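# Raise a drop-leaf table's flap and prop it on its gate

## Task

Prepare the drop-leaf table: lift the flap that hangs down, pull the swinging support gate beneath it out to its full open stop, then rest the flap on that gate so it stays horizontal without help. The attempt fails if the flap drops back to hanging after being lifted more than slightly, or if the robot falls over or is left leaning.

## Robot and tools

Robot: a Rainbow Robotics RB-Y1. It has a wheeled base (two drive wheels, two rear casters, 0.58 m wide, front edge 0.10 m ahead of the wheel axle, rear 0.57 m behind it, sweeping a 0.58 m radius when spinning in place), a folding torso (leg with ankle, knee, hip), a head with head_camera, and two 7-joint arms, each ending in a five-finger hand with its own wrist camera (left_wrist_camera, right_wrist_camera). The base cannot drive sideways.

Frames: the base frame has its origin on the floor between the drive wheels, x forward, y to the left, z up, in metres. The chest, left_hand and right_hand readings are in this frame. The hand point sits 0.045 m in front of the palm; its +z runs along straight fingers, +y out of the palm, +x across the palm. The odometry frame is the base frame at scene start; base_odometry counts only wheel rotation (slip looks like travel), heading in rad, positive leftward.

Tool move: one action per call. Possible content: "base" and/or "joints" (plus optional "min_time_s"), or "target" (optionally with "min_time_s"). Also "cameras" (list of head_camera, left_wrist_camera, right_wrist_camera, or all) and "blocking".
- base: a single object {"x_m_s", "turn_rad_s", "for_s"}: velocities relative to the robot, not a destination. x_m_s forward is positive, 0.005 to 1.5 m/s either sign, or 0; turn_rad_s positive turns left, 0.02 to 1.509 rad/s either sign, or 0; for_s 0.1 to 5 s. Omitted velocities are 0. Acceleration is 0.4 m/s² (turns 0.5 rad/s²), so distance is roughly speed times duration; coasting can last up to about 3 s after. Driving does not halt on contact.
- joints: a single map from joint name to an absolute target (not an offset). Radians for body joints: torso_squat_rad 0..1.2 (larger lowers chest), torso_shift_rad -0.3..0.6 (positive hips forward), torso_pitch_rad -0.2..1.4 (positive bows forward), torso_yaw_rad -1.5..1.5 (positive left; lift both arms out 0.2 rad or more first). Per arm (left_/right_ prefix): shoulder_pitch ±2.356 (negative raises arm forward), shoulder_roll left 0..3.141, right -3.141..0 (away from body), shoulder_yaw ±2.094, elbow -2.617..0.01 (negative bends), forearm_roll ±3.141, wrist_pitch -1.57..1.919, hand_roll ±2.705. head_pan_rad ±0.523 (positive left), head_tilt_rad -0.35..1.57 (positive looks down). Hand keys are unitless -1..1: little, ring, middle, index, thumb_bend (+1 straight, -1 curled), thumb_turn (+1 beside palm, -1 opposite fingers); hand_force_limit (-1 about 0 N up to +1 at 10 N, thumb 15 N) and hand_speed (-0.96..1) are settings, not motions. Torso combos must also hold: squat+shift<=1.52; squat-shift+pitch<=1.57; shift+0.5pitch-0.4squat<=0.7; shift+0.3pitch-0.5squat<=0.39, else the torso stops partway as off_target.
- target: an absolute hand pose for one arm: side "left" or "right", x, y, z in metres in the base frame (-3..3) for the hand point, and quat_wxyz written as the hand lines print it. It is solved once into joint angles, so the path is an arc; break long moves into short steps. It cannot be sent while another move runs.
- min_time_s: 0.1..8 s, the minimum duration for arm, head and torso motions.
- blocking false returns within about 0.5 s while motion continues; a later move overrides only the parts it names.

Tool wait: seconds 0..10, optional cameras; nothing new is commanded. Tool stop: brakes all your running motions. Tool zoom_image: camera plus region [x0,y0,x1,y1] in pixels, at most 504 by 504, from the latest image. Tool show_instructions: reference pages. Tool finished_scene: ends the scene permanently; the table must stay set up without the robot.

Results: "move" reads done or the worst status. base_status, joint_status, left_hand_status, right_hand_status: done, moving, reached (within 10 mm and 2 degrees), short (with the miss), refused (with reason), off_target, not_followed, stopped, time_out, contact_stop, limit_stop_at_<name>, torque_fault. An unrequested stop, or a refusal, cancels the rest of that reply's move, wait and finished_scene calls. "joint command not followed" means the arm self-collision check withheld targets. on_its_own lists things the robot did uninstructed. <side>_hand_stopped_by gives six words (little, ring, middle, index, thumb_bend, thumb_turn): moving, target, force, stalled, fault. Finger loads are in N, positive when pushed open. lidar_m holds 12 distances in 30-degree sectors starting straight ahead, counter-clockwise, at 0.23 m height. motor_effort is wheel effort percent; high effort at rest means the base is pushing on something. Joint torques, external torques and wrist force/torque are noisy, offset raw readings.

Cautions: keep the flap supported until the gate is under it; a flap falling from any real height fails. Avoid fast bending or stopping with arms reaching ahead or while driving, which can tip the robot; finish level on all wheels. Do not ram the table, and never let the arms strike or squeeze each other (a hard press ends the scene). Contact torque reaching the limits (shoulders 65.1, elbow 33.4, wrist joints 23.2 N m) freezes the robot 10 s. Long holding or pushing overheats motors. A closed hand holds only about 0.3 kg; for gentle grips use hand_speed -0.94 or lower.

Each tool is called after ">>>" as name([rows], argument=value, ...), one row to a line, values as JSON.

Reference images:

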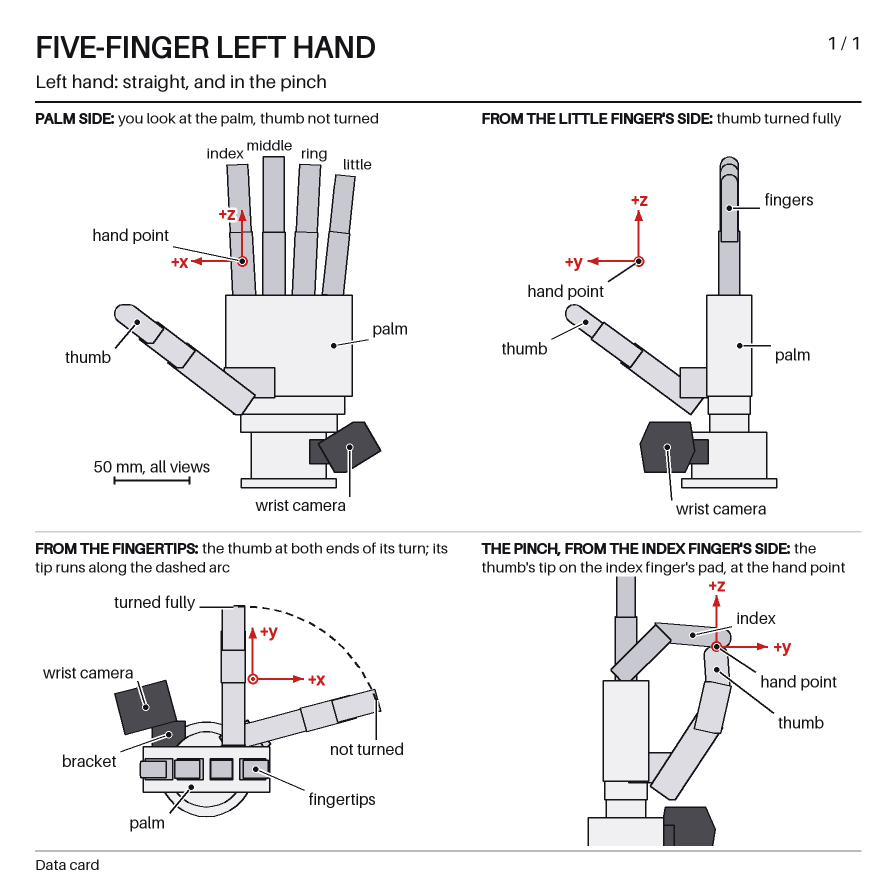

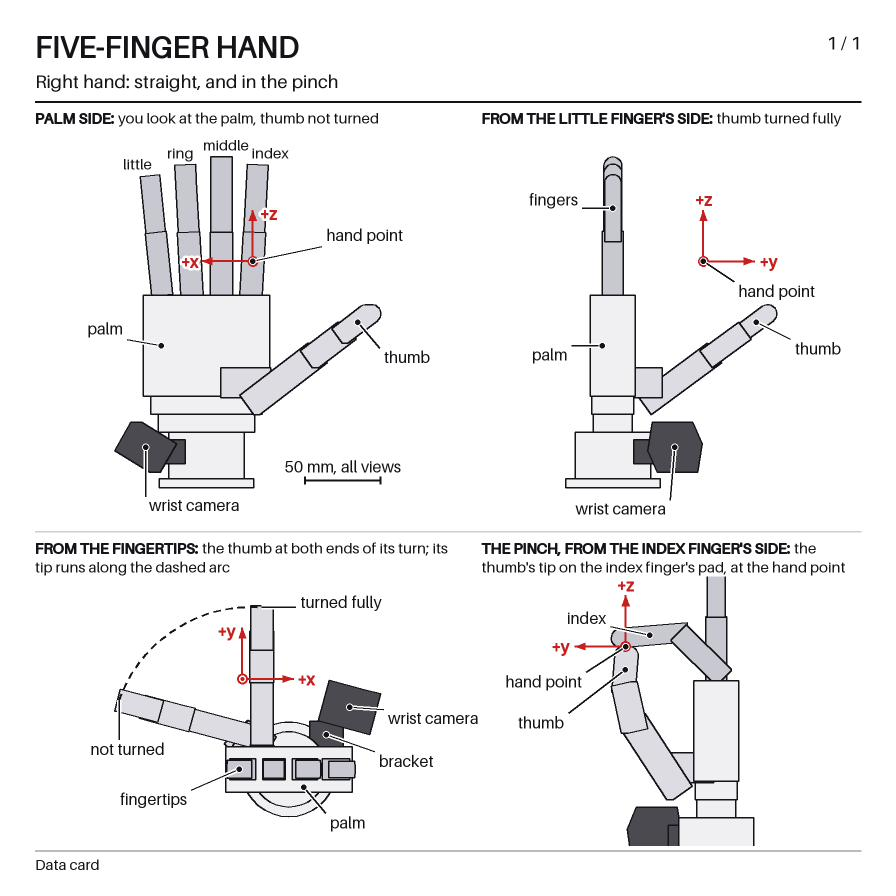

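## Session

>>> move(cameras=["all"])

Scene clock: 0.00 s.
Joint torques (N m): no reading
External joint torques (N m): no reading
Wrist force (N): no reading
Wrist torque (N m): no reading
Wrist force, peak (N): no reading
base_odometry: x=+0.000 y=+0.000 heading=+0.000
lidar_m: 2.92 2.99 3.13 2.51 2.59 1.80 1.70 1.75 2.26 2.93 2.96 3.12
base_status: not commanded
joint_positions: torso_squat_rad=+0.350 torso_shift_rad=+0.000 torso_pitch_rad=+0.000 torso_yaw_rad=+0.000 left_shoulder_pitch_rad=+0.031 left_shoulder_roll_rad=+0.036 left_shoulder_yaw_rad=+0.041 left_elbow_rad=-0.225 left_forearm_roll_rad=+0.041 left_wrist_pitch_rad=-0.002 left_hand_roll_rad=+0.023 right_shoulder_pitch_rad=+0.031 right_shoulder_roll_rad=-0.033 right_shoulder_yaw_rad=-0.011 right_elbow_rad=-0.213 right_forearm_roll_rad=+0.049 right_wrist_pitch_rad=-0.010 right_hand_roll_rad=+0.015 head_pan_rad=+0.000 head_tilt_rad=+0.400 left_hand_little=+1.000 left_hand_ring=+1.000 left_hand_middle=+1.000 left_hand_index=+1.000 left_hand_thumb_turn=+1.000 left_hand_thumb_bend=+1.000 left_hand_force_limit=+0.000 left_hand_speed=-0.800 right_hand_little=+1.000 right_hand_ring=+1.000 right_hand_middle=+1.000 right_hand_index=+1.000 right_hand_thumb_turn=+1.000 right_hand_thumb_bend=+1.000 right_hand_force_limit=+0.000 right_hand_speed=-0.800
joint_status: not commanded
wheel_motors_off: 0
left_hand_stopped_by: target,target,target,target,target,target
right_hand_stopped_by: target,target,target,target,target,target
left_little_load_n: 0.0
left_ring_load_n: 0.0
left_middle_load_n: 0.0
left_index_load_n: 0.0
left_thumb_bend_load_n: -0.5
left_thumb_turn_load_n: -0.5
right_little_load_n: 0.5
right_ring_load_n: 0.0
right_middle_load_n: 0.0
right_index_load_n: 0.0
right_thumb_bend_load_n: 0.0
right_thumb_turn_load_n: 0.0
motor_effort: left_wheel=+1 right_wheel=+1
chest: x=-0.2280 y=+0.0007 z=+1.2475 quat_wxyz=(+1.000, +0.000, +0.000, +0.000) (m; base frame)
left_hand: x=-0.1867 y=+0.2189 z=+0.5102 quat_wxyz=(+0.083, -0.741, +0.663, -0.058) (m; base frame)
right_hand: x=-0.1959 y=-0.2208 z=+0.5095 quat_wxyz=(+0.053, -0.720, +0.687, -0.083) (m; base frame)
pictures: head_camera, left_wrist_camera, right_wrist_camera

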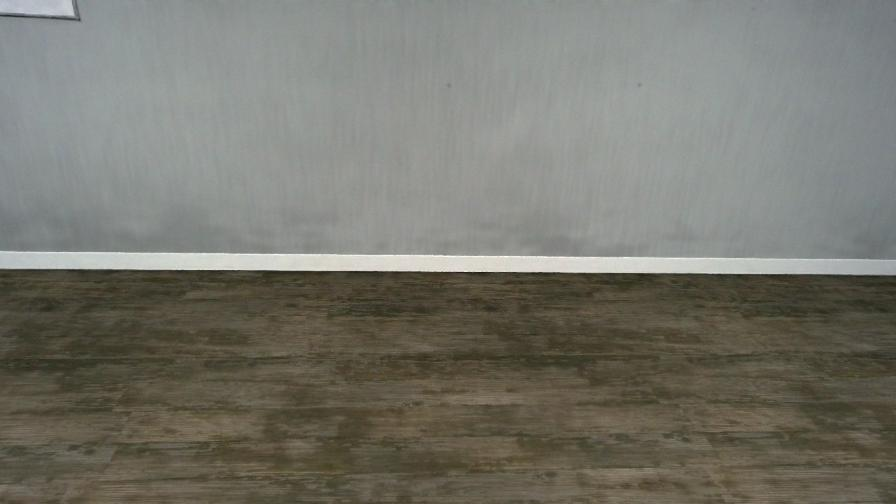

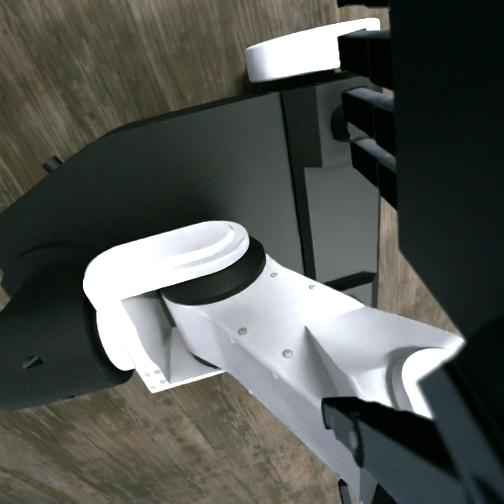

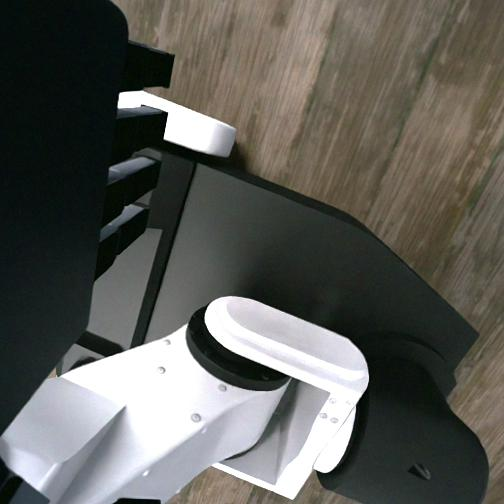

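>>> move(base={"turn_rad_s": 1.0, "for_s": 3.14}, cameras=["head_camera"])

Scene clock: 5.87 s.
Joint torques (N m): left_arm=[-1.38 0.76 0.11 -0.79 -0.03 -0.14 0.11] | right_arm=[-1.99 -2.54 0.43 -0.35 -0.1 -0.11 -0.12]
External joint torques (N m): left_arm=[0.35 -0.46 0 0.12 -0.05 0.33 0.11] | right_arm=[-0.37 -1.09 0.53 0.38 -0.13 0.32 -0.12]
Wrist force (N): left_arm=[0.5 -0.6 2.5] | right_arm=[-2.5 -0.9 8.2]
Wrist torque (N m): left_arm=[-0.48 -0.09 -0.08] | right_arm=[-0.85 0.16 0.00]
Wrist force, peak (N): left_arm=[0.6 -1.0 2.9] | right_arm=[-2.8 -0.9 9.0]
move: done
base_odometry: x=+0.000 y=+0.000 heading=+3.133
lidar_m: 1.70 1.73 2.23 2.91 2.95 3.12 2.92 3.00 3.15 2.54 2.58 1.79
base_status: done (sent for 3.13 of 3.13 s)
joint_positions: torso_squat_rad=+0.350 torso_shift_rad=+0.000 torso_pitch_rad=+0.000 torso_yaw_rad=+0.000 left_shoulder_pitch_rad=+0.031 left_shoulder_roll_rad=+0.036 left_shoulder_yaw_rad=+0.041 left_elbow_rad=-0.225 left_forearm_roll_rad=+0.041 left_wrist_pitch_rad=-0.002 left_hand_roll_rad=+0.023 right_shoulder_pitch_rad=+0.031 right_shoulder_roll_rad=-0.033 right_shoulder_yaw_rad=-0.011 right_elbow_rad=-0.213 right_forearm_roll_rad=+0.049 right_wrist_pitch_rad=-0.010 right_hand_roll_rad=+0.015 head_pan_rad=+0.000 head_tilt_rad=+0.400 left_hand_little=+1.000 left_hand_ring=+1.000 left_hand_middle=+1.000 left_hand_index=+1.000 left_hand_thumb_turn=+1.000 left_hand_thumb_bend=+1.000 left_hand_force_limit=+0.000 left_hand_speed=-0.800 right_hand_little=+1.000 right_hand_ring=+1.000 right_hand_middle=+1.000 right_hand_index=+1.000 right_hand_thumb_turn=+1.000 right_hand_thumb_bend=+1.000 right_hand_force_limit=+0.000 right_hand_speed=-0.800
joint_status: not commanded
wheel_motors_off: 0
left_hand_stopped_by: target,target,target,target,target,target
right_hand_stopped_by: target,target,target,target,target,target
left_little_load_n: 0.0
left_ring_load_n: 0.0
left_middle_load_n: 0.0
left_index_load_n: 0.0
left_thumb_bend_load_n: 0.0
left_thumb_turn_load_n: 0.0
right_little_load_n: 0.0
right_ring_load_n: 0.0
right_middle_load_n: 0.0
right_index_load_n: 0.0
right_thumb_bend_load_n: 0.0
right_thumb_turn_load_n: 0.0
motor_effort: left_wheel=+5(30) right_wheel=+14(34)
chest: x=-0.2280 y=+0.0007 z=+1.2475 quat_wxyz=(+1.000, +0.000, +0.000, +0.000) (m; base frame)
left_hand: x=-0.1867 y=+0.2189 z=+0.5102 quat_wxyz=(+0.083, -0.741, +0.663, -0.058) (m; base frame)
right_hand: x=-0.1959 y=-0.2208 z=+0.5095 quat_wxyz=(+0.053, -0.720, +0.687, -0.083) (m; base frame)
pictures: head_camera

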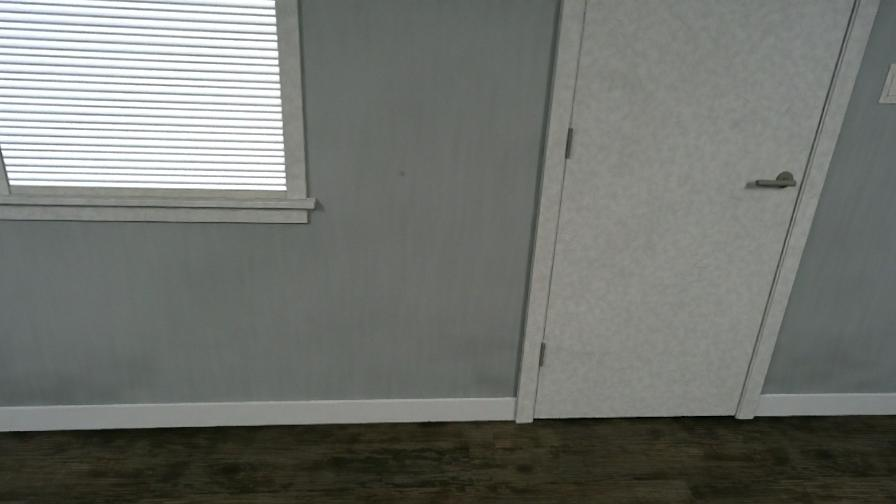

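>>> move(base={"turn_rad_s": -1.0, "for_s": 1.57}, cameras=["head_camera"])

>>> move(joints={"head_pan_rad": 0.5}, cameras=["head_camera"])

>>> move(joints={"head_pan_rad": -0.5}, cameras=["head_camera"])

Scene clock: 9.87 s.
Joint torques (N m): left_arm=[-1.93 0.65 -0.06 -0.91 0.04 -0.04 0.26] | right_arm=[-1.37 -1.72 0.13 -0.74 0.2 -0.15 0.24]
External joint torques (N m): left_arm=[-0.19 -0.57 -0.17 0 0.02 0.44 0.26] | right_arm=[0.25 -0.26 0.23 -0.02 0.16 0.28 0.24]
Wrist force (N): left_arm=[0.5 -0.7 2.9] | right_arm=[-2.4 -0.6 8.9]
Wrist torque (N m): left_arm=[-0.51 -0.08 -0.10] | right_arm=[-0.81 0.11 0.01]
Wrist force, peak (N): left_arm=[0.7 -0.4 3.0] | right_arm=[-2.4 -0.6 8.9]
move: done
base_odometry: x=+0.000 y=+0.000 heading=+1.906
lidar_m: 2.59 1.95 1.70 1.70 1.96 2.91 2.90 3.37 2.95 2.95 3.39 2.52
base_status: done (sent for 1.57 of 1.57 s)
joint_positions: torso_squat_rad=+0.350 torso_shift_rad=+0.000 torso_pitch_rad=+0.000 torso_yaw_rad=+0.000 left_shoulder_pitch_rad=+0.031 left_shoulder_roll_rad=+0.036 left_shoulder_yaw_rad=+0.041 left_elbow_rad=-0.225 left_forearm_roll_rad=+0.041 left_wrist_pitch_rad=-0.002 left_hand_roll_rad=+0.023 right_shoulder_pitch_rad=+0.031 right_shoulder_roll_rad=-0.033 right_shoulder_yaw_rad=-0.011 right_elbow_rad=-0.213 right_forearm_roll_rad=+0.049 right_wrist_pitch_rad=-0.010 right_hand_roll_rad=+0.015 head_pan_rad=+0.000 head_tilt_rad=+0.400 left_hand_little=+1.000 left_hand_ring=+1.000 left_hand_middle=+1.000 left_hand_index=+1.000 left_hand_thumb_turn=+1.000 left_hand_thumb_bend=+1.000 left_hand_force_limit=+0.000 left_hand_speed=-0.800 right_hand_little=+1.000 right_hand_ring=+1.000 right_hand_middle=+1.000 right_hand_index=+1.000 right_hand_thumb_turn=+1.000 right_hand_thumb_bend=+1.000 right_hand_force_limit=+0.000 right_hand_speed=-0.800
joint_status: not commanded
wheel_motors_off: 0
left_hand_stopped_by: target,target,target,target,target,target
right_hand_stopped_by: target,target,target,target,target,target
left_little_load_n: 0.0
left_ring_load_n: 0.0
left_middle_load_n: 0.0
left_index_load_n: 0.0
left_thumb_bend_load_n: -0.5
left_thumb_turn_load_n: 0.5
right_little_load_n: 0.0
right_ring_load_n: 0.0
right_middle_load_n: 0.0
right_index_load_n: 0.0
right_thumb_bend_load_n: 0.0
right_thumb_turn_load_n: -0.5
motor_effort: left_wheel=+13(38) right_wheel=+5(36)
chest: x=-0.2280 y=+0.0007 z=+1.2475 quat_wxyz=(+1.000, +0.000, +0.000, +0.000) (m; base frame)
left_hand: x=-0.1867 y=+0.2189 z=+0.5102 quat_wxyz=(+0.083, -0.741, +0.663, -0.058) (m; base frame)
right_hand: x=-0.1959 y=-0.2208 z=+0.5096 quat_wxyz=(+0.053, -0.720, +0.687, -0.083) (m; base frame)
pictures: head_camera

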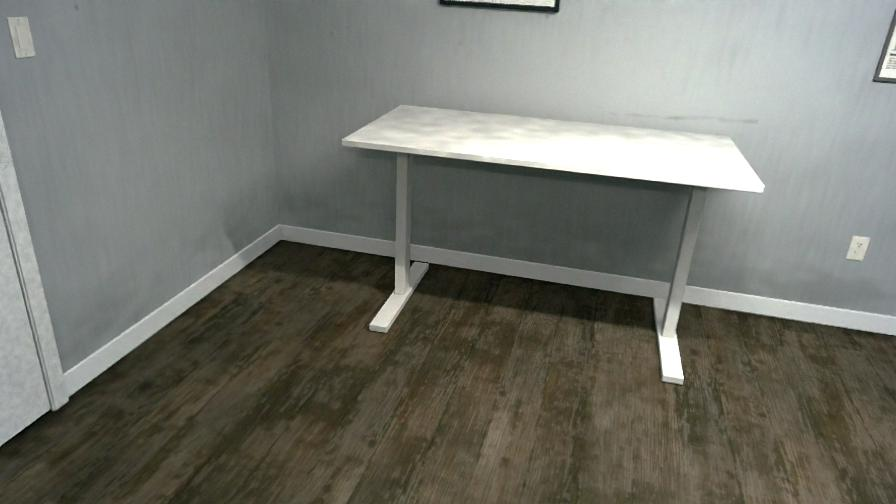

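Scene clock: 10.87 s.
Joint torques (N m): left_arm=[-1.14 0.44 -0.2 -0.82 -0.07 -0.06 -0.07] | right_arm=[-1.66 -1.65 0.22 -0.44 0.07 -0.17 0.08]
External joint torques (N m): left_arm=[0.59 -0.78 -0.31 0.09 -0.08 0.41 -0.07] | right_arm=[-0.04 -0.19 0.32 0.28 0.04 0.26 0.08]
Wrist force (N): left_arm=[0.9 0.0 2.5] | right_arm=[-2.6 -0.8 8.3]
Wrist torque (N m): left_arm=[-0.36 -0.15 -0.09] | right_arm=[-0.80 0.16 -0.01]
Wrist force, peak (N): left_arm=[0.7 -0.7 2.9] | right_arm=[-2.7 -1.3 8.6]
move: done
base_odometry: x=+0.000 y=+0.000 heading=+1.906
lidar_m: 2.59 1.95 1.71 1.70 1.97 2.90 2.90 3.37 2.95 2.95 3.38 2.51
base_status: not commanded
joint_positions: torso_squat_rad=+0.350 torso_shift_rad=+0.000 torso_pitch_rad=+0.000 torso_yaw_rad=+0.000 left_shoulder_pitch_rad=+0.031 left_shoulder_roll_rad=+0.036 left_shoulder_yaw_rad=+0.041 left_elbow_rad=-0.225 left_forearm_roll_rad=+0.041 left_wrist_pitch_rad=-0.002 left_hand_roll_rad=+0.023 right_shoulder_pitch_rad=+0.031 right_shoulder_roll_rad=-0.033 right_shoulder_yaw_rad=-0.011 right_elbow_rad=-0.213 right_forearm_roll_rad=+0.049 right_wrist_pitch_rad=-0.010 right_hand_roll_rad=+0.015 head_pan_rad=+0.500 head_tilt_rad=+0.400 left_hand_little=+1.000 left_hand_ring=+1.000 left_hand_middle=+1.000 left_hand_index=+1.000 left_hand_thumb_turn=+1.000 left_hand_thumb_bend=+1.000 left_hand_force_limit=+0.000 left_hand_speed=-0.800 right_hand_little=+1.000 right_hand_ring=+1.000 right_hand_middle=+1.000 right_hand_index=+1.000 right_hand_thumb_turn=+1.000 right_hand_thumb_bend=+1.000 right_hand_force_limit=+0.000 right_hand_speed=-0.800
joint_status: all done
wheel_motors_off: 0
left_hand_stopped_by: target,target,target,target,target,target
right_hand_stopped_by: target,target,target,target,target,target
left_little_load_n: 0.0
left_ring_load_n: 0.0
left_middle_load_n: 0.0
left_index_load_n: 0.0
left_thumb_bend_load_n: 0.0
left_thumb_turn_load_n: 0.0
right_little_load_n: 0.0
right_ring_load_n: 0.0
right_middle_load_n: 0.0
right_index_load_n: 0.0
right_thumb_bend_load_n: 0.0
right_thumb_turn_load_n: 0.0
motor_effort: left_wheel=+13(13) right_wheel=+6(6)
chest: x=-0.2280 y=+0.0007 z=+1.2475 quat_wxyz=(+1.000, +0.000, +0.000, +0.000) (m; base frame)
left_hand: x=-0.1867 y=+0.2189 z=+0.5102 quat_wxyz=(+0.083, -0.741, +0.663, -0.058) (m; base frame)
right_hand: x=-0.1959 y=-0.2208 z=+0.5096 quat_wxyz=(+0.053, -0.720, +0.687, -0.083) (m; base frame)
pictures: head_camera

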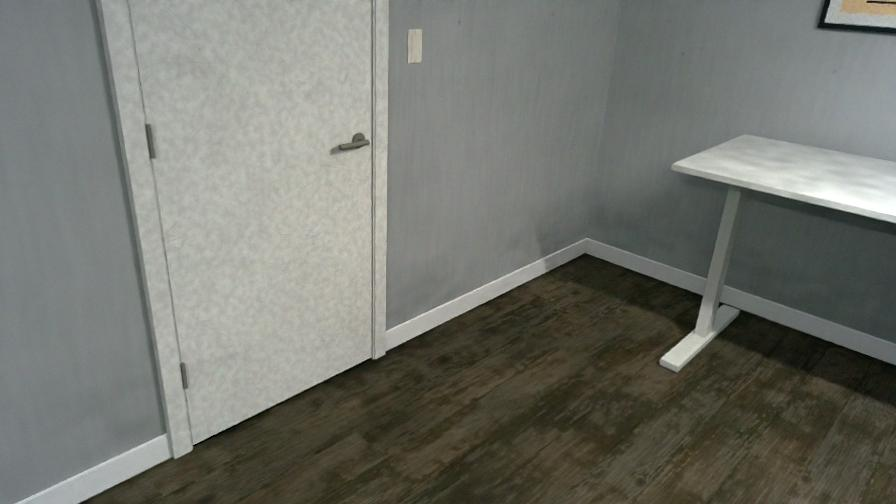

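Scene clock: 12.20 s.
Joint torques (N m): left_arm=[-1.47 0.98 0.06 -0.84 -0.02 -0.05 0.04] | right_arm=[-1.31 -1.83 -0.47 -0.39 0.04 -0.12 0.2]
External joint torques (N m): left_arm=[0.26 -0.24 -0.04 0.06 -0.03 0.42 0.04] | right_arm=[0.3 -0.37 -0.37 0.33 0 0.31 0.2]
Wrist force (N): left_arm=[1.5 -0.4 2.4] | right_arm=[-2.4 -0.9 8.1]
Wrist torque (N m): left_arm=[-0.41 -0.20 -0.02] | right_arm=[-0.82 0.10 -0.02]
Wrist force, peak (N): left_arm=[1.2 -0.7 3.0] | right_arm=[-2.9 -0.7 8.5]
move: done
base_odometry: x=+0.000 y=+0.000 heading=+1.906
lidar_m: 2.59 1.96 1.71 1.70 1.96 2.91 2.91 3.36 2.95 2.94 3.39 2.51
base_status: not commanded
joint_positions: torso_squat_rad=+0.350 torso_shift_rad=+0.000 torso_pitch_rad=+0.000 torso_yaw_rad=+0.000 left_shoulder_pitch_rad=+0.031 left_shoulder_roll_rad=+0.036 left_shoulder_yaw_rad=+0.041 left_elbow_rad=-0.225 left_forearm_roll_rad=+0.041 left_wrist_pitch_rad=-0.002 left_hand_roll_rad=+0.023 right_shoulder_pitch_rad=+0.031 right_shoulder_roll_rad=-0.033 right_shoulder_yaw_rad=-0.011 right_elbow_rad=-0.213 right_forearm_roll_rad=+0.049 right_wrist_pitch_rad=-0.010 right_hand_roll_rad=+0.015 head_pan_rad=-0.500 head_tilt_rad=+0.400 left_hand_little=+1.000 left_hand_ring=+1.000 left_hand_middle=+1.000 left_hand_index=+1.000 left_hand_thumb_turn=+1.000 left_hand_thumb_bend=+1.000 left_hand_force_limit=+0.000 left_hand_speed=-0.800 right_hand_little=+1.000 right_hand_ring=+1.000 right_hand_middle=+1.000 right_hand_index=+1.000 right_hand_thumb_turn=+1.000 right_hand_thumb_bend=+1.000 right_hand_force_limit=+0.000 right_hand_speed=-0.800
joint_status: all done
wheel_motors_off: 0
left_hand_stopped_by: target,target,target,target,target,target
right_hand_stopped_by: target,target,target,target,target,target
left_little_load_n: 0.0
left_ring_load_n: 0.0
left_middle_load_n: 0.0
left_index_load_n: 0.0
left_thumb_bend_load_n: 0.0
left_thumb_turn_load_n: 0.0
right_little_load_n: 0.0
right_ring_load_n: 0.0
right_middle_load_n: 0.0
right_index_load_n: 0.0
right_thumb_bend_load_n: 0.0
right_thumb_turn_load_n: 0.0
motor_effort: left_wheel=+13(14) right_wheel=+6(6)
chest: x=-0.2280 y=+0.0007 z=+1.2475 quat_wxyz=(+1.000, +0.000, +0.000, +0.000) (m; base frame)
left_hand: x=-0.1867 y=+0.2189 z=+0.5102 quat_wxyz=(+0.083, -0.741, +0.663, -0.058) (m; base frame)
right_hand: x=-0.1959 y=-0.2208 z=+0.5096 quat_wxyz=(+0.053, -0.720, +0.687, -0.083) (m; base frame)
pictures: head_camera

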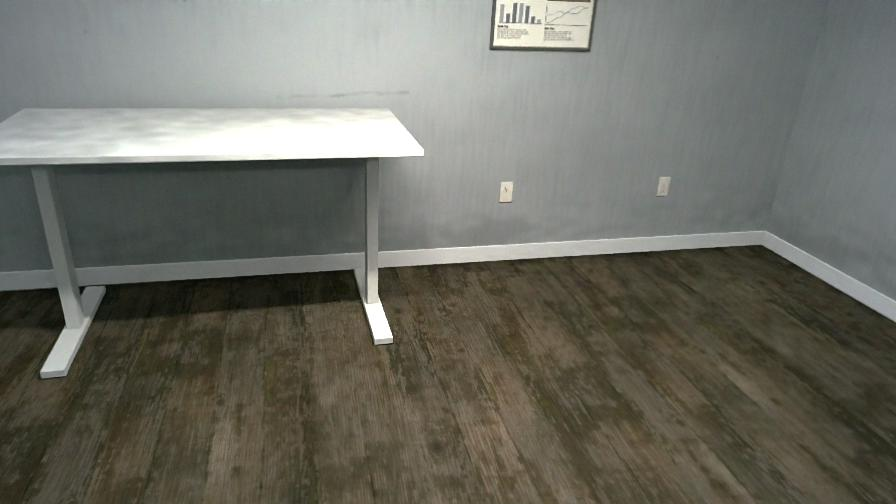

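>>> move(base={"turn_rad_s": 1.0, "for_s": 2.8}, joints={"head_pan_rad": 0}, cameras=["head_camera"])

>>> move(joints={"head_pan_rad": 0.5}, cameras=["head_camera"])

>>> move(joints={"head_pan_rad": -0.5}, cameras=["head_camera"])

Scene clock: 17.97 s.
Joint torques (N m): left_arm=[-1.57 0.69 0.47 -0.85 -0.11 -0.18 -0.05] | right_arm=[-0.54 -1.86 0.41 -0.64 0.25 -0.39 0.09]
External joint torques (N m): left_arm=[0.16 -0.54 0.36 0.06 -0.13 0.3 -0.05] | right_arm=[1.08 -0.41 0.52 0.08 0.22 0.04 0.09]
Wrist force (N): left_arm=[1.2 -0.6 2.2] | right_arm=[-2.4 -1.1 8.5]
Wrist torque (N m): left_arm=[-0.45 -0.20 -0.04] | right_arm=[-0.88 0.15 0.02]
Wrist force, peak (N): left_arm=[1.1 -0.7 3.0] | right_arm=[-2.8 -0.8 8.8]
move: done
base_odometry: x=+0.000 y=+0.000 heading=-1.577
lidar_m: 2.91 2.96 3.09 2.92 2.98 3.14 2.51 2.62 1.82 1.71 1.74 2.25
base_status: done (sent for 2.8 of 2.8 s)
joint_positions: torso_squat_rad=+0.350 torso_shift_rad=+0.000 torso_pitch_rad=+0.000 torso_yaw_rad=+0.000 left_shoulder_pitch_rad=+0.031 left_shoulder_roll_rad=+0.036 left_shoulder_yaw_rad=+0.041 left_elbow_rad=-0.225 left_forearm_roll_rad=+0.041 left_wrist_pitch_rad=-0.002 left_hand_roll_rad=+0.023 right_shoulder_pitch_rad=+0.031 right_shoulder_roll_rad=-0.033 right_shoulder_yaw_rad=-0.011 right_elbow_rad=-0.213 right_forearm_roll_rad=+0.049 right_wrist_pitch_rad=-0.010 right_hand_roll_rad=+0.015 head_pan_rad=+0.000 head_tilt_rad=+0.400 left_hand_little=+1.000 left_hand_ring=+1.000 left_hand_middle=+1.000 left_hand_index=+1.000 left_hand_thumb_turn=+1.000 left_hand_thumb_bend=+1.000 left_hand_force_limit=+0.000 left_hand_speed=-0.800 right_hand_little=+1.000 right_hand_ring=+1.000 right_hand_middle=+1.000 right_hand_index=+1.000 right_hand_thumb_turn=+1.000 right_hand_thumb_bend=+1.000 right_hand_force_limit=+0.000 right_hand_speed=-0.800
joint_status: all done
wheel_motors_off: 0
left_hand_stopped_by: target,target,target,target,target,target
right_hand_stopped_by: target,target,target,target,target,target
left_little_load_n: 0.0
left_ring_load_n: 0.0
left_middle_load_n: 0.0
left_index_load_n: -0.5
left_thumb_bend_load_n: 0.0
left_thumb_turn_load_n: 0.0
right_little_load_n: 0.0
right_ring_load_n: 0.0
right_middle_load_n: 0.0
right_index_load_n: 0.0
right_thumb_bend_load_n: 0.0
right_thumb_turn_load_n: 0.0
motor_effort: left_wheel=+5(34) right_wheel=+14(39)
chest: x=-0.2280 y=+0.0007 z=+1.2475 quat_wxyz=(+1.000, +0.000, +0.000, +0.000) (m; base frame)
left_hand: x=-0.1867 y=+0.2189 z=+0.5102 quat_wxyz=(+0.083, -0.741, +0.663, -0.058) (m; base frame)
right_hand: x=-0.1959 y=-0.2208 z=+0.5095 quat_wxyz=(+0.053, -0.720, +0.687, -0.083) (m; base frame)
pictures: head_camera

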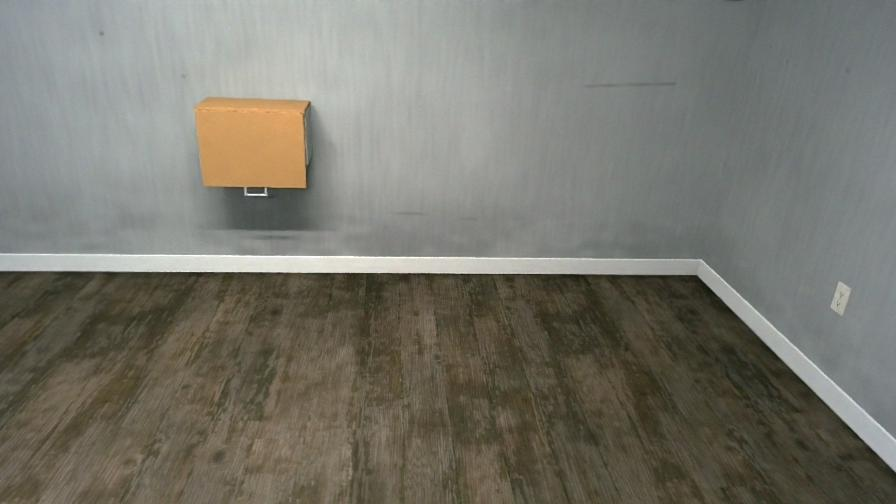

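Scene clock: 18.97 s.
Joint torques (N m): left_arm=[-1.69 0.36 0.25 -0.69 -0.1 -0.24 0.09] | right_arm=[-1.35 -2.37 0.31 -0.75 0.07 -0.41 0.22]
External joint torques (N m): left_arm=[0.04 -0.87 0.14 0.21 -0.12 0.24 0.09] | right_arm=[0.26 -0.92 0.41 -0.02 0.04 0.02 0.22]
Wrist force (N): left_arm=[1.0 -0.9 3.1] | right_arm=[-2.8 -1.0 8.1]
Wrist torque (N m): left_arm=[-0.57 -0.16 -0.01] | right_arm=[-0.82 0.19 0.01]
Wrist force, peak (N): left_arm=[1.0 -0.9 3.1] | right_arm=[-2.5 -0.9 9.1]
move: done
base_odometry: x=+0.000 y=+0.000 heading=-1.577
lidar_m: 2.90 2.95 3.10 2.92 2.98 3.14 2.52 2.60 1.83 1.72 1.75 2.26
base_status: not commanded
joint_positions: torso_squat_rad=+0.350 torso_shift_rad=+0.000 torso_pitch_rad=+0.000 torso_yaw_rad=+0.000 left_shoulder_pitch_rad=+0.031 left_shoulder_roll_rad=+0.036 left_shoulder_yaw_rad=+0.041 left_elbow_rad=-0.225 left_forearm_roll_rad=+0.041 left_wrist_pitch_rad=-0.002 left_hand_roll_rad=+0.023 right_shoulder_pitch_rad=+0.031 right_shoulder_roll_rad=-0.033 right_shoulder_yaw_rad=-0.011 right_elbow_rad=-0.213 right_forearm_roll_rad=+0.049 right_wrist_pitch_rad=-0.010 right_hand_roll_rad=+0.015 head_pan_rad=+0.500 head_tilt_rad=+0.400 left_hand_little=+1.000 left_hand_ring=+1.000 left_hand_middle=+1.000 left_hand_index=+1.000 left_hand_thumb_turn=+1.000 left_hand_thumb_bend=+1.000 left_hand_force_limit=+0.000 left_hand_speed=-0.800 right_hand_little=+1.000 right_hand_ring=+1.000 right_hand_middle=+1.000 right_hand_index=+1.000 right_hand_thumb_turn=+1.000 right_hand_thumb_bend=+1.000 right_hand_force_limit=+0.000 right_hand_speed=-0.800
joint_status: all done
wheel_motors_off: 0
left_hand_stopped_by: target,target,target,target,target,target
right_hand_stopped_by: target,target,target,target,target,target
left_little_load_n: 0.0
left_ring_load_n: 0.0
left_middle_load_n: 0.0
left_index_load_n: 0.0
left_thumb_bend_load_n: 0.0
left_thumb_turn_load_n: 0.0
right_little_load_n: 0.0
right_ring_load_n: 0.0
right_middle_load_n: 0.0
right_index_load_n: 0.0
right_thumb_bend_load_n: 0.0
right_thumb_turn_load_n: 0.0
motor_effort: left_wheel=+6(6) right_wheel=+14(14)
chest: x=-0.2280 y=+0.0007 z=+1.2475 quat_wxyz=(+1.000, +0.000, +0.000, +0.000) (m; base frame)
left_hand: x=-0.1867 y=+0.2189 z=+0.5102 quat_wxyz=(+0.083, -0.741, +0.663, -0.058) (m; base frame)
right_hand: x=-0.1959 y=-0.2208 z=+0.5095 quat_wxyz=(+0.053, -0.720, +0.687, -0.083) (m; base frame)
pictures: head_camera

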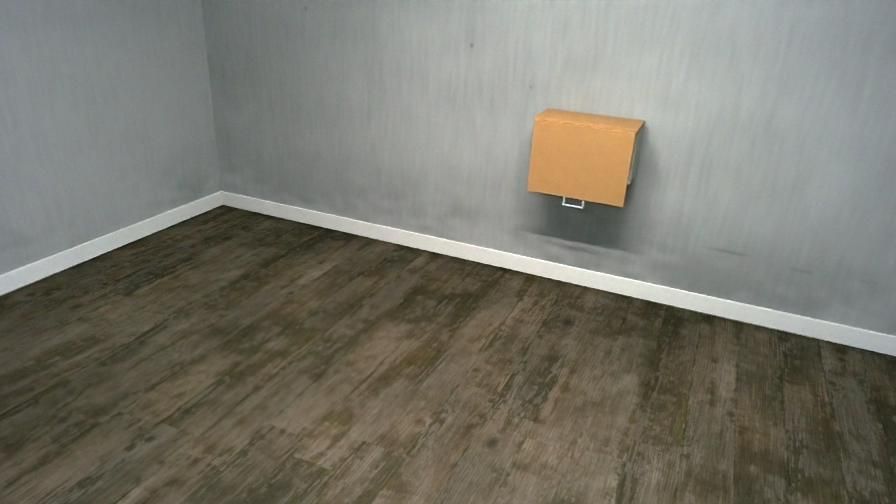

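Scene clock: 20.30 s.
Joint torques (N m): left_arm=[-0.98 0.84 0.36 -0.8 -0.14 -0.2 0.23] | right_arm=[-1.96 -2.22 0.05 -0.57 0.15 -0.32 0.14]
External joint torques (N m): left_arm=[0.76 -0.38 0.25 0.11 -0.16 0.27 0.23] | right_arm=[-0.35 -0.78 0.16 0.15 0.11 0.11 0.14]
Wrist force (N): left_arm=[0.8 -0.9 2.5] | right_arm=[-2.8 -0.3 8.4]
Wrist torque (N m): left_arm=[-0.54 -0.14 -0.06] | right_arm=[-0.76 0.15 0.01]
Wrist force, peak (N): left_arm=[0.7 -0.9 2.9] | right_arm=[-2.8 -0.8 8.6]
move: done
base_odometry: x=+0.000 y=+0.000 heading=-1.577
lidar_m: 2.90 2.95 3.10 2.92 2.98 3.14 2.52 2.61 1.81 1.72 1.74 2.24
base_status: not commanded
joint_positions: torso_squat_rad=+0.350 torso_shift_rad=+0.000 torso_pitch_rad=+0.000 torso_yaw_rad=+0.000 left_shoulder_pitch_rad=+0.031 left_shoulder_roll_rad=+0.036 left_shoulder_yaw_rad=+0.041 left_elbow_rad=-0.225 left_forearm_roll_rad=+0.041 left_wrist_pitch_rad=-0.002 left_hand_roll_rad=+0.023 right_shoulder_pitch_rad=+0.031 right_shoulder_roll_rad=-0.033 right_shoulder_yaw_rad=-0.011 right_elbow_rad=-0.213 right_forearm_roll_rad=+0.049 right_wrist_pitch_rad=-0.010 right_hand_roll_rad=+0.015 head_pan_rad=-0.500 head_tilt_rad=+0.400 left_hand_little=+1.000 left_hand_ring=+1.000 left_hand_middle=+1.000 left_hand_index=+1.000 left_hand_thumb_turn=+1.000 left_hand_thumb_bend=+1.000 left_hand_force_limit=+0.000 left_hand_speed=-0.800 right_hand_little=+1.000 right_hand_ring=+1.000 right_hand_middle=+1.000 right_hand_index=+1.000 right_hand_thumb_turn=+1.000 right_hand_thumb_bend=+1.000 right_hand_force_limit=+0.000 right_hand_speed=-0.800
joint_status: all done
wheel_motors_off: 0
left_hand_stopped_by: target,target,target,target,target,target
right_hand_stopped_by: target,target,target,target,target,target
left_little_load_n: 0.0
left_ring_load_n: 0.0
left_middle_load_n: 0.0
left_index_load_n: 0.0
left_thumb_bend_load_n: 0.0
left_thumb_turn_load_n: 0.0
right_little_load_n: 0.0
right_ring_load_n: 0.0
right_middle_load_n: 0.0
right_index_load_n: 0.0
right_thumb_bend_load_n: 0.0
right_thumb_turn_load_n: 0.0
motor_effort: left_wheel=+5(6) right_wheel=+14(14)
chest: x=-0.2280 y=+0.0007 z=+1.2475 quat_wxyz=(+1.000, +0.000, +0.000, +0.000) (m; base frame)
left_hand: x=-0.1867 y=+0.2189 z=+0.5102 quat_wxyz=(+0.083, -0.741, +0.663, -0.058) (m; base frame)
right_hand: x=-0.1959 y=-0.2208 z=+0.5095 quat_wxyz=(+0.053, -0.720, +0.687, -0.083) (m; base frame)
pictures: head_camera

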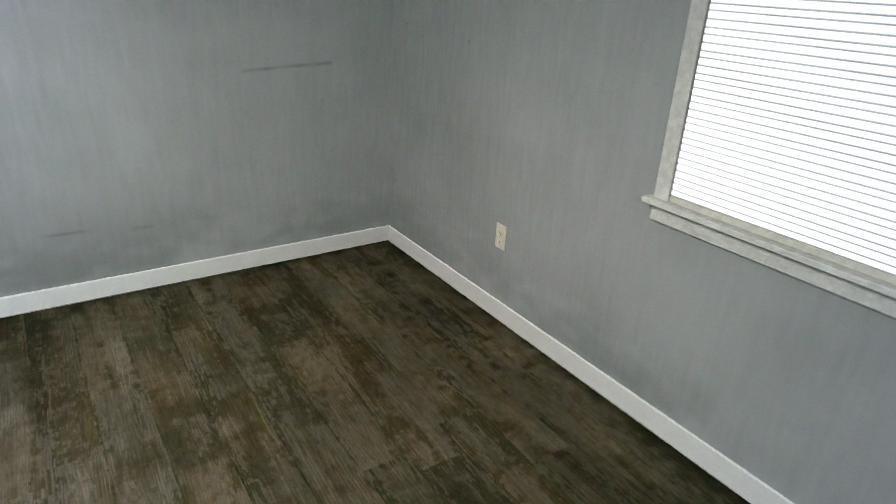

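>>> move(base={"turn_rad_s": 0.5, "for_s": 0.96}, joints={"head_pan_rad": 0}, cameras=[])

>>> move(base={"x_m_s": 0.4, "for_s": 4.6}, cameras=[])

>>> move(base={"turn_rad_s": -0.5, "for_s": 0.96}, cameras=["head_camera"])

Scene clock: 24.10 s.
Joint torques (N m): left_arm=[-1.69 0.92 0.1 -0.55 -0.02 -0.19 0.1] | right_arm=[-1.31 -1.2 0.31 -0.71 0.18 -0.23 -0.03]
External joint torques (N m): left_arm=[0.05 -0.3 0 0.36 -0.03 0.29 0.1] | right_arm=[0.3 0.25 0.41 0.02 0.15 0.2 -0.03]
Wrist force (N): left_arm=[0.9 -0.8 2.4] | right_arm=[-2.6 -1.0 8.4]
Wrist torque (N m): left_arm=[-0.48 -0.13 -0.07] | right_arm=[-0.86 0.17 0.00]
Wrist force, peak (N): left_arm=[1.1 -0.7 3.2] | right_arm=[-2.6 -0.5 8.8]
move: done
base_odometry: x=+0.000 y=+0.000 heading=-1.111
lidar_m: 2.94 3.17 2.92 2.94 3.20 2.50 2.60 1.85 1.72 1.75 2.14 2.91
base_status: done (sent for 0.97 of 0.97 s)
joint_positions: torso_squat_rad=+0.350 torso_shift_rad=+0.000 torso_pitch_rad=+0.000 torso_yaw_rad=+0.000 left_shoulder_pitch_rad=+0.031 left_shoulder_roll_rad=+0.036 left_shoulder_yaw_rad=+0.041 left_elbow_rad=-0.225 left_forearm_roll_rad=+0.041 left_wrist_pitch_rad=-0.002 left_hand_roll_rad=+0.023 right_shoulder_pitch_rad=+0.031 right_shoulder_roll_rad=-0.033 right_shoulder_yaw_rad=-0.011 right_elbow_rad=-0.213 right_forearm_roll_rad=+0.049 right_wrist_pitch_rad=-0.010 right_hand_roll_rad=+0.015 head_pan_rad=+0.000 head_tilt_rad=+0.400 left_hand_little=+1.000 left_hand_ring=+1.000 left_hand_middle=+1.000 left_hand_index=+1.000 left_hand_thumb_turn=+1.000 left_hand_thumb_bend=+1.000 left_hand_force_limit=+0.000 left_hand_speed=-0.800 right_hand_little=+1.000 right_hand_ring=+1.000 right_hand_middle=+1.000 right_hand_index=+1.000 right_hand_thumb_turn=+1.000 right_hand_thumb_bend=+1.000 right_hand_force_limit=+0.000 right_hand_speed=-0.800
joint_status: all done
wheel_motors_off: 0
left_hand_stopped_by: target,target,target,target,target,target
right_hand_stopped_by: target,target,target,target,target,target
left_little_load_n: 0.0
left_ring_load_n: 0.0
left_middle_load_n: 0.0
left_index_load_n: 0.0
left_thumb_bend_load_n: 0.0
left_thumb_turn_load_n: 0.0
right_little_load_n: 0.0
right_ring_load_n: 0.0
right_middle_load_n: 0.0
right_index_load_n: 0.0
right_thumb_bend_load_n: 0.0
right_thumb_turn_load_n: 0.0
motor_effort: left_wheel=+5(8) right_wheel=+15(29)
chest: x=-0.2280 y=+0.0006 z=+1.2475 quat_wxyz=(+1.000, +0.000, +0.000, +0.000) (m; base frame)
left_hand: x=-0.1867 y=+0.2189 z=+0.5102 quat_wxyz=(+0.083, -0.741, +0.663, -0.058) (m; base frame)
right_hand: x=-0.1959 y=-0.2208 z=+0.5095 quat_wxyz=(+0.053, -0.720, +0.687, -0.083) (m; base frame)
pictures: none
No camera images: "cameras" was empty.

Scene clock: 30.23 s.
Joint torques (N m): left_arm=[-0.59 0.23 -0.06 -0.53 -0.04 -0.07 0] | right_arm=[-0.53 -2.03 -0.44 -0.4 0.1 -0.45 -0.05]
External joint torques (N m): left_arm=[1.13 -0.99 -0.17 0.37 -0.06 0.41 0] | right_arm=[1.08 -0.58 -0.34 0.32 0.06 -0.02 -0.05]
Wrist force (N): left_arm=[1.0 -0.6 2.7] | right_arm=[-2.6 -0.9 7.9]
Wrist torque (N m): left_arm=[-0.48 -0.17 -0.06] | right_arm=[-0.81 0.16 -0.03]
Wrist force, peak (N): left_arm=[0.8 -0.8 3.1] | right_arm=[-2.9 -1.3 8.7]
move: done
base_odometry: x=+0.818 y=-1.648 heading=-1.110
lidar_m: 1.21 1.52 2.23 2.25 2.81 4.20 4.04 2.64 2.42 2.01 1.32 1.19
base_status: done (sent for 4.6 of 4.6 s)
joint_positions: torso_squat_rad=+0.350 torso_shift_rad=+0.000 torso_pitch_rad=+0.000 torso_yaw_rad=+0.000 left_shoulder_pitch_rad=+0.031 left_shoulder_roll_rad=+0.036 left_shoulder_yaw_rad=+0.041 left_elbow_rad=-0.225 left_forearm_roll_rad=+0.041 left_wrist_pitch_rad=-0.002 left_hand_roll_rad=+0.023 right_shoulder_pitch_rad=+0.030 right_shoulder_roll_rad=-0.033 right_shoulder_yaw_rad=-0.011 right_elbow_rad=-0.213 right_forearm_roll_rad=+0.049 right_wrist_pitch_rad=-0.010 right_hand_roll_rad=+0.015 head_pan_rad=+0.000 head_tilt_rad=+0.400 left_hand_little=+1.000 left_hand_ring=+1.000 left_hand_middle=+1.000 left_hand_index=+1.000 left_hand_thumb_turn=+1.000 left_hand_thumb_bend=+1.000 left_hand_force_limit=+0.000 left_hand_speed=-0.800 right_hand_little=+1.000 right_hand_ring=+1.000 right_hand_middle=+1.000 right_hand_index=+1.000 right_hand_thumb_turn=+1.000 right_hand_thumb_bend=+1.000 right_hand_force_limit=+0.000 right_hand_speed=-0.800
joint_status: not commanded
wheel_motors_off: 0
left_hand_stopped_by: target,target,target,target,target,target
right_hand_stopped_by: target,target,target,target,target,target
left_little_load_n: 0.0
left_ring_load_n: 0.0
left_middle_load_n: 0.0
left_index_load_n: 0.0
left_thumb_bend_load_n: 0.0
left_thumb_turn_load_n: 0.0
right_little_load_n: 0.0
right_ring_load_n: 0.0
right_middle_load_n: 0.0
right_index_load_n: 0.0
right_thumb_bend_load_n: -0.5
right_thumb_turn_load_n: 0.0
motor_effort: left_wheel=+9(35) right_wheel=-8(36)
chest: x=-0.2280 y=+0.0006 z=+1.2475 quat_wxyz=(+1.000, +0.000, +0.000, +0.000) (m; base frame)
left_hand: x=-0.1866 y=+0.2189 z=+0.5102 quat_wxyz=(+0.083, -0.741, +0.664, -0.058) (m; base frame)
right_hand: x=-0.1958 y=-0.2208 z=+0.5095 quat_wxyz=(+0.053, -0.720, +0.687, -0.083) (m; base frame)
pictures: none
No camera images: "cameras" was empty.

Scene clock: 32.63 s.
Joint torques (N m): left_arm=[-1.05 0.54 0.09 -0.69 -0.27 0.01 0.18] | right_arm=[-1.36 -1.92 0.11 -1 0.02 -0.2 -0.09]
External joint torques (N m): left_arm=[0.68 -0.67 -0.02 0.22 -0.28 0.48 0.18] | right_arm=[0.26 -0.46 0.21 -0.27 -0.01 0.23 -0.09]
Wrist force (N): left_arm=[0.9 -0.4 2.7] | right_arm=[-2.6 -1.0 8.4]
Wrist torque (N m): left_arm=[-0.43 -0.13 -0.06] | right_arm=[-0.84 0.18 0.02]
Wrist force, peak (N): left_arm=[0.7 -0.8 3.3] | right_arm=[-3.1 -1.1 8.6]
move: done
base_odometry: x=+0.818 y=-1.648 heading=-1.576
lidar_m: 1.21 1.22 1.59 2.23 2.27 2.94 4.22 3.73 2.58 2.41 1.89 1.29
base_status: done (sent for 0.97 of 0.97 s)
joint_positions: torso_squat_rad=+0.350 torso_shift_rad=+0.000 torso_pitch_rad=+0.000 torso_yaw_rad=+0.000 left_shoulder_pitch_rad=+0.031 left_shoulder_roll_rad=+0.036 left_shoulder_yaw_rad=+0.041 left_elbow_rad=-0.225 left_forearm_roll_rad=+0.041 left_wrist_pitch_rad=-0.002 left_hand_roll_rad=+0.023 right_shoulder_pitch_rad=+0.030 right_shoulder_roll_rad=-0.033 right_shoulder_yaw_rad=-0.011 right_elbow_rad=-0.213 right_forearm_roll_rad=+0.049 right_wrist_pitch_rad=-0.010 right_hand_roll_rad=+0.015 head_pan_rad=+0.000 head_tilt_rad=+0.400 left_hand_little=+1.000 left_hand_ring=+1.000 left_hand_middle=+1.000 left_hand_index=+1.000 left_hand_thumb_turn=+1.000 left_hand_thumb_bend=+1.000 left_hand_force_limit=+0.000 left_hand_speed=-0.800 right_hand_little=+1.000 right_hand_ring=+1.000 right_hand_middle=+1.000 right_hand_index=+1.000 right_hand_thumb_turn=+1.000 right_hand_thumb_bend=+1.000 right_hand_force_limit=+0.000 right_hand_speed=-0.800
joint_status: not commanded
wheel_motors_off: 0
left_hand_stopped_by: target,target,target,target,target,target
right_hand_stopped_by: target,target,target,target,target,target
left_little_load_n: 0.0
left_ring_load_n: 0.0
left_middle_load_n: -0.5
left_index_load_n: 0.0
left_thumb_bend_load_n: 0.0
left_thumb_turn_load_n: 0.0
right_little_load_n: 0.0
right_ring_load_n: 0.0
right_middle_load_n: 0.0
right_index_load_n: 0.0
right_thumb_bend_load_n: 0.0
right_thumb_turn_load_n: 0.0
motor_effort: left_wheel=+13(29) right_wheel=+4(36)
chest: x=-0.2280 y=+0.0007 z=+1.2475 quat_wxyz=(+1.000, +0.000, +0.000, +0.000) (m; base frame)
left_hand: x=-0.1866 y=+0.2189 z=+0.5102 quat_wxyz=(+0.083, -0.741, +0.664, -0.058) (m; base frame)
right_hand: x=-0.1959 y=-0.2208 z=+0.5096 quat_wxyz=(+0.053, -0.720, +0.687, -0.083) (m; base frame)
pictures: head_camera

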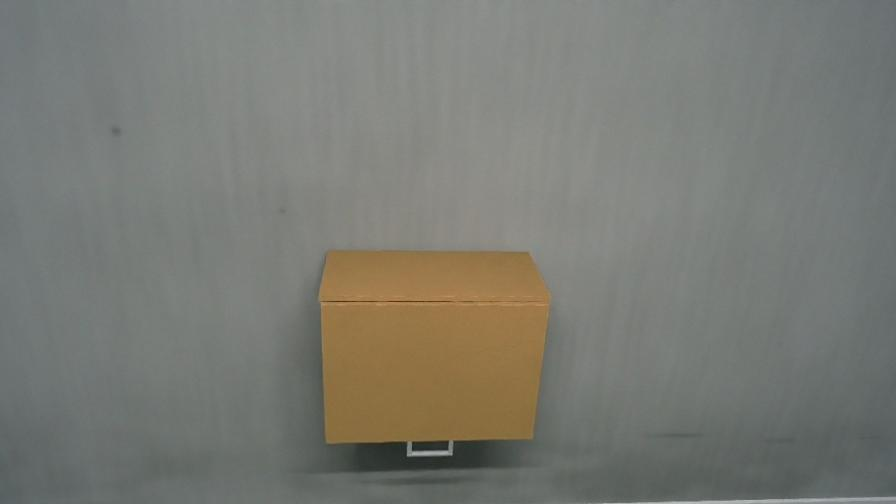

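>>> zoom_image(camera="head_camera", region=[290, 230, 580, 480])

>>> zoom_image(camera="head_camera", region=[380, 420, 580, 480])

Scaled by 1.738 from the camera's 896x504 image, which has a finer 1280x720 frame.

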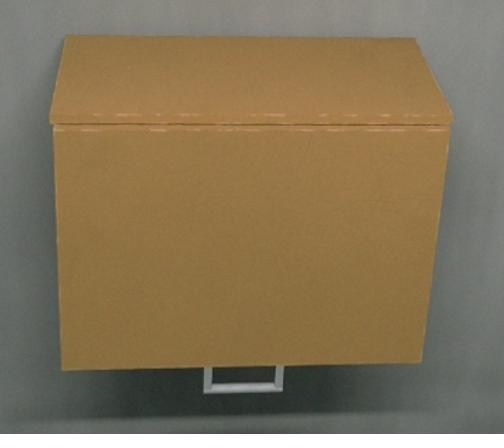

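Scaled by 2.520 from the camera's 896x504 image, which has a finer 1280x720 frame.

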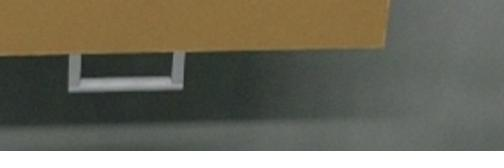

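>>> move(joints={"torso_squat_rad": 1.2, "head_tilt_rad": 0.3}, min_time_s=4, cameras=["head_camera"])

Scene clock: 38.70 s.
Joint torques (N m): left_arm=[-2.15 0.78 -0.17 -0.88 -0.02 -0.27 0.05] | right_arm=[-1.37 -1.7 0.39 -0.99 0.17 -0.21 0.16]
External joint torques (N m): left_arm=[-0.41 -0.44 -0.28 0.03 -0.04 0.2 0.05] | right_arm=[0.24 -0.24 0.49 -0.27 0.14 0.22 0.16]
Wrist force (N): left_arm=[1.0 -0.3 2.6] | right_arm=[-2.6 -0.6 8.3]
Wrist torque (N m): left_arm=[-0.43 -0.15 -0.06] | right_arm=[-0.75 0.15 0.00]
Wrist force, peak (N): left_arm=[1.2 -0.1 4.9] | right_arm=[-2.6 0.1 10.5]
move: limit_stop_at_own_body_left_arm
base_odometry: x=+0.818 y=-1.648 heading=-1.576
lidar_m: 1.20 1.21 1.58 2.23 2.28 2.93 4.22 3.72 2.57 2.40 1.88 1.28
base_status: not commanded
joint_positions: torso_squat_rad=+0.992 torso_shift_rad=+0.000 torso_pitch_rad=+0.000 torso_yaw_rad=+0.000 left_shoulder_pitch_rad=+0.031 left_shoulder_roll_rad=+0.036 left_shoulder_yaw_rad=+0.041 left_elbow_rad=-0.225 left_forearm_roll_rad=+0.041 left_wrist_pitch_rad=-0.002 left_hand_roll_rad=+0.023 right_shoulder_pitch_rad=+0.031 right_shoulder_roll_rad=-0.033 right_shoulder_yaw_rad=-0.011 right_elbow_rad=-0.213 right_forearm_roll_rad=+0.049 right_wrist_pitch_rad=-0.010 right_hand_roll_rad=+0.015 head_pan_rad=+0.000 head_tilt_rad=+0.300 left_hand_little=+1.000 left_hand_ring=+1.000 left_hand_middle=+1.000 left_hand_index=+1.000 left_hand_thumb_turn=+1.000 left_hand_thumb_bend=+1.000 left_hand_force_limit=+0.000 left_hand_speed=-0.800 right_hand_little=+1.000 right_hand_ring=+1.000 right_hand_middle=+1.000 right_hand_index=+1.000 right_hand_thumb_turn=+1.000 right_hand_thumb_bend=+1.000 right_hand_force_limit=+0.000 right_hand_speed=-0.800
joint_status: torso_squat_rad limit_stop_at_own_body_left_arm (moved +0.642 of +0.850); the others done
wheel_motors_off: 0
left_hand_stopped_by: target,target,target,target,target,target
right_hand_stopped_by: target,target,target,target,target,target
left_little_load_n: 0.0
left_ring_load_n: 0.0
left_middle_load_n: 0.0
left_index_load_n: -0.5
left_thumb_bend_load_n: 0.0
left_thumb_turn_load_n: 0.0
right_little_load_n: 0.0
right_ring_load_n: 0.0
right_middle_load_n: 0.0
right_index_load_n: 0.0
right_thumb_bend_load_n: 0.0
right_thumb_turn_load_n: 0.0
on_its_own: torso_squat_rad is held at +0.992, not at your +1.200, since a limit_stop_at_own_body_left_arm
motor_effort: left_wheel=+12(15) right_wheel=+4(6)
chest: x=-0.2281 y=+0.0004 z=+0.9730 quat_wxyz=(+1.000, +0.000, +0.000, +0.000) (m; base frame)
left_hand: x=-0.1866 y=+0.2186 z=+0.2357 quat_wxyz=(+0.083, -0.741, +0.663, -0.058) (m; base frame)
right_hand: x=-0.1959 y=-0.2210 z=+0.2351 quat_wxyz=(+0.053, -0.720, +0.687, -0.083) (m; base frame)
pictures: head_camera

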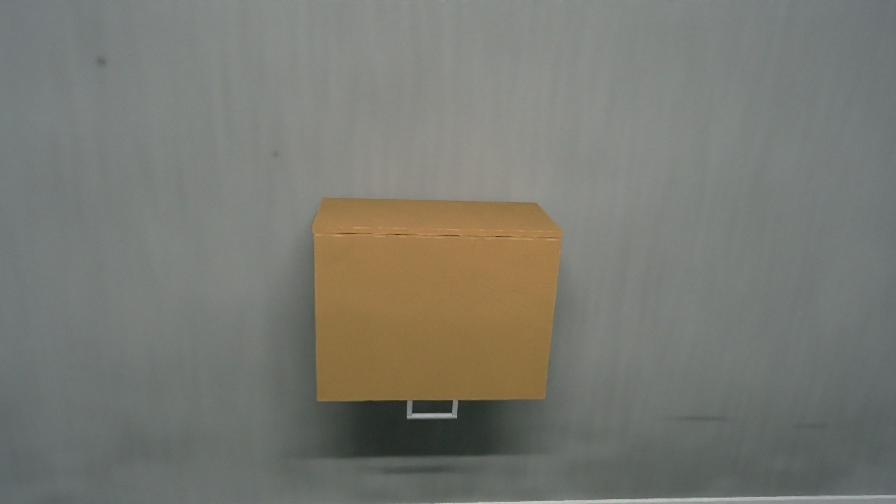

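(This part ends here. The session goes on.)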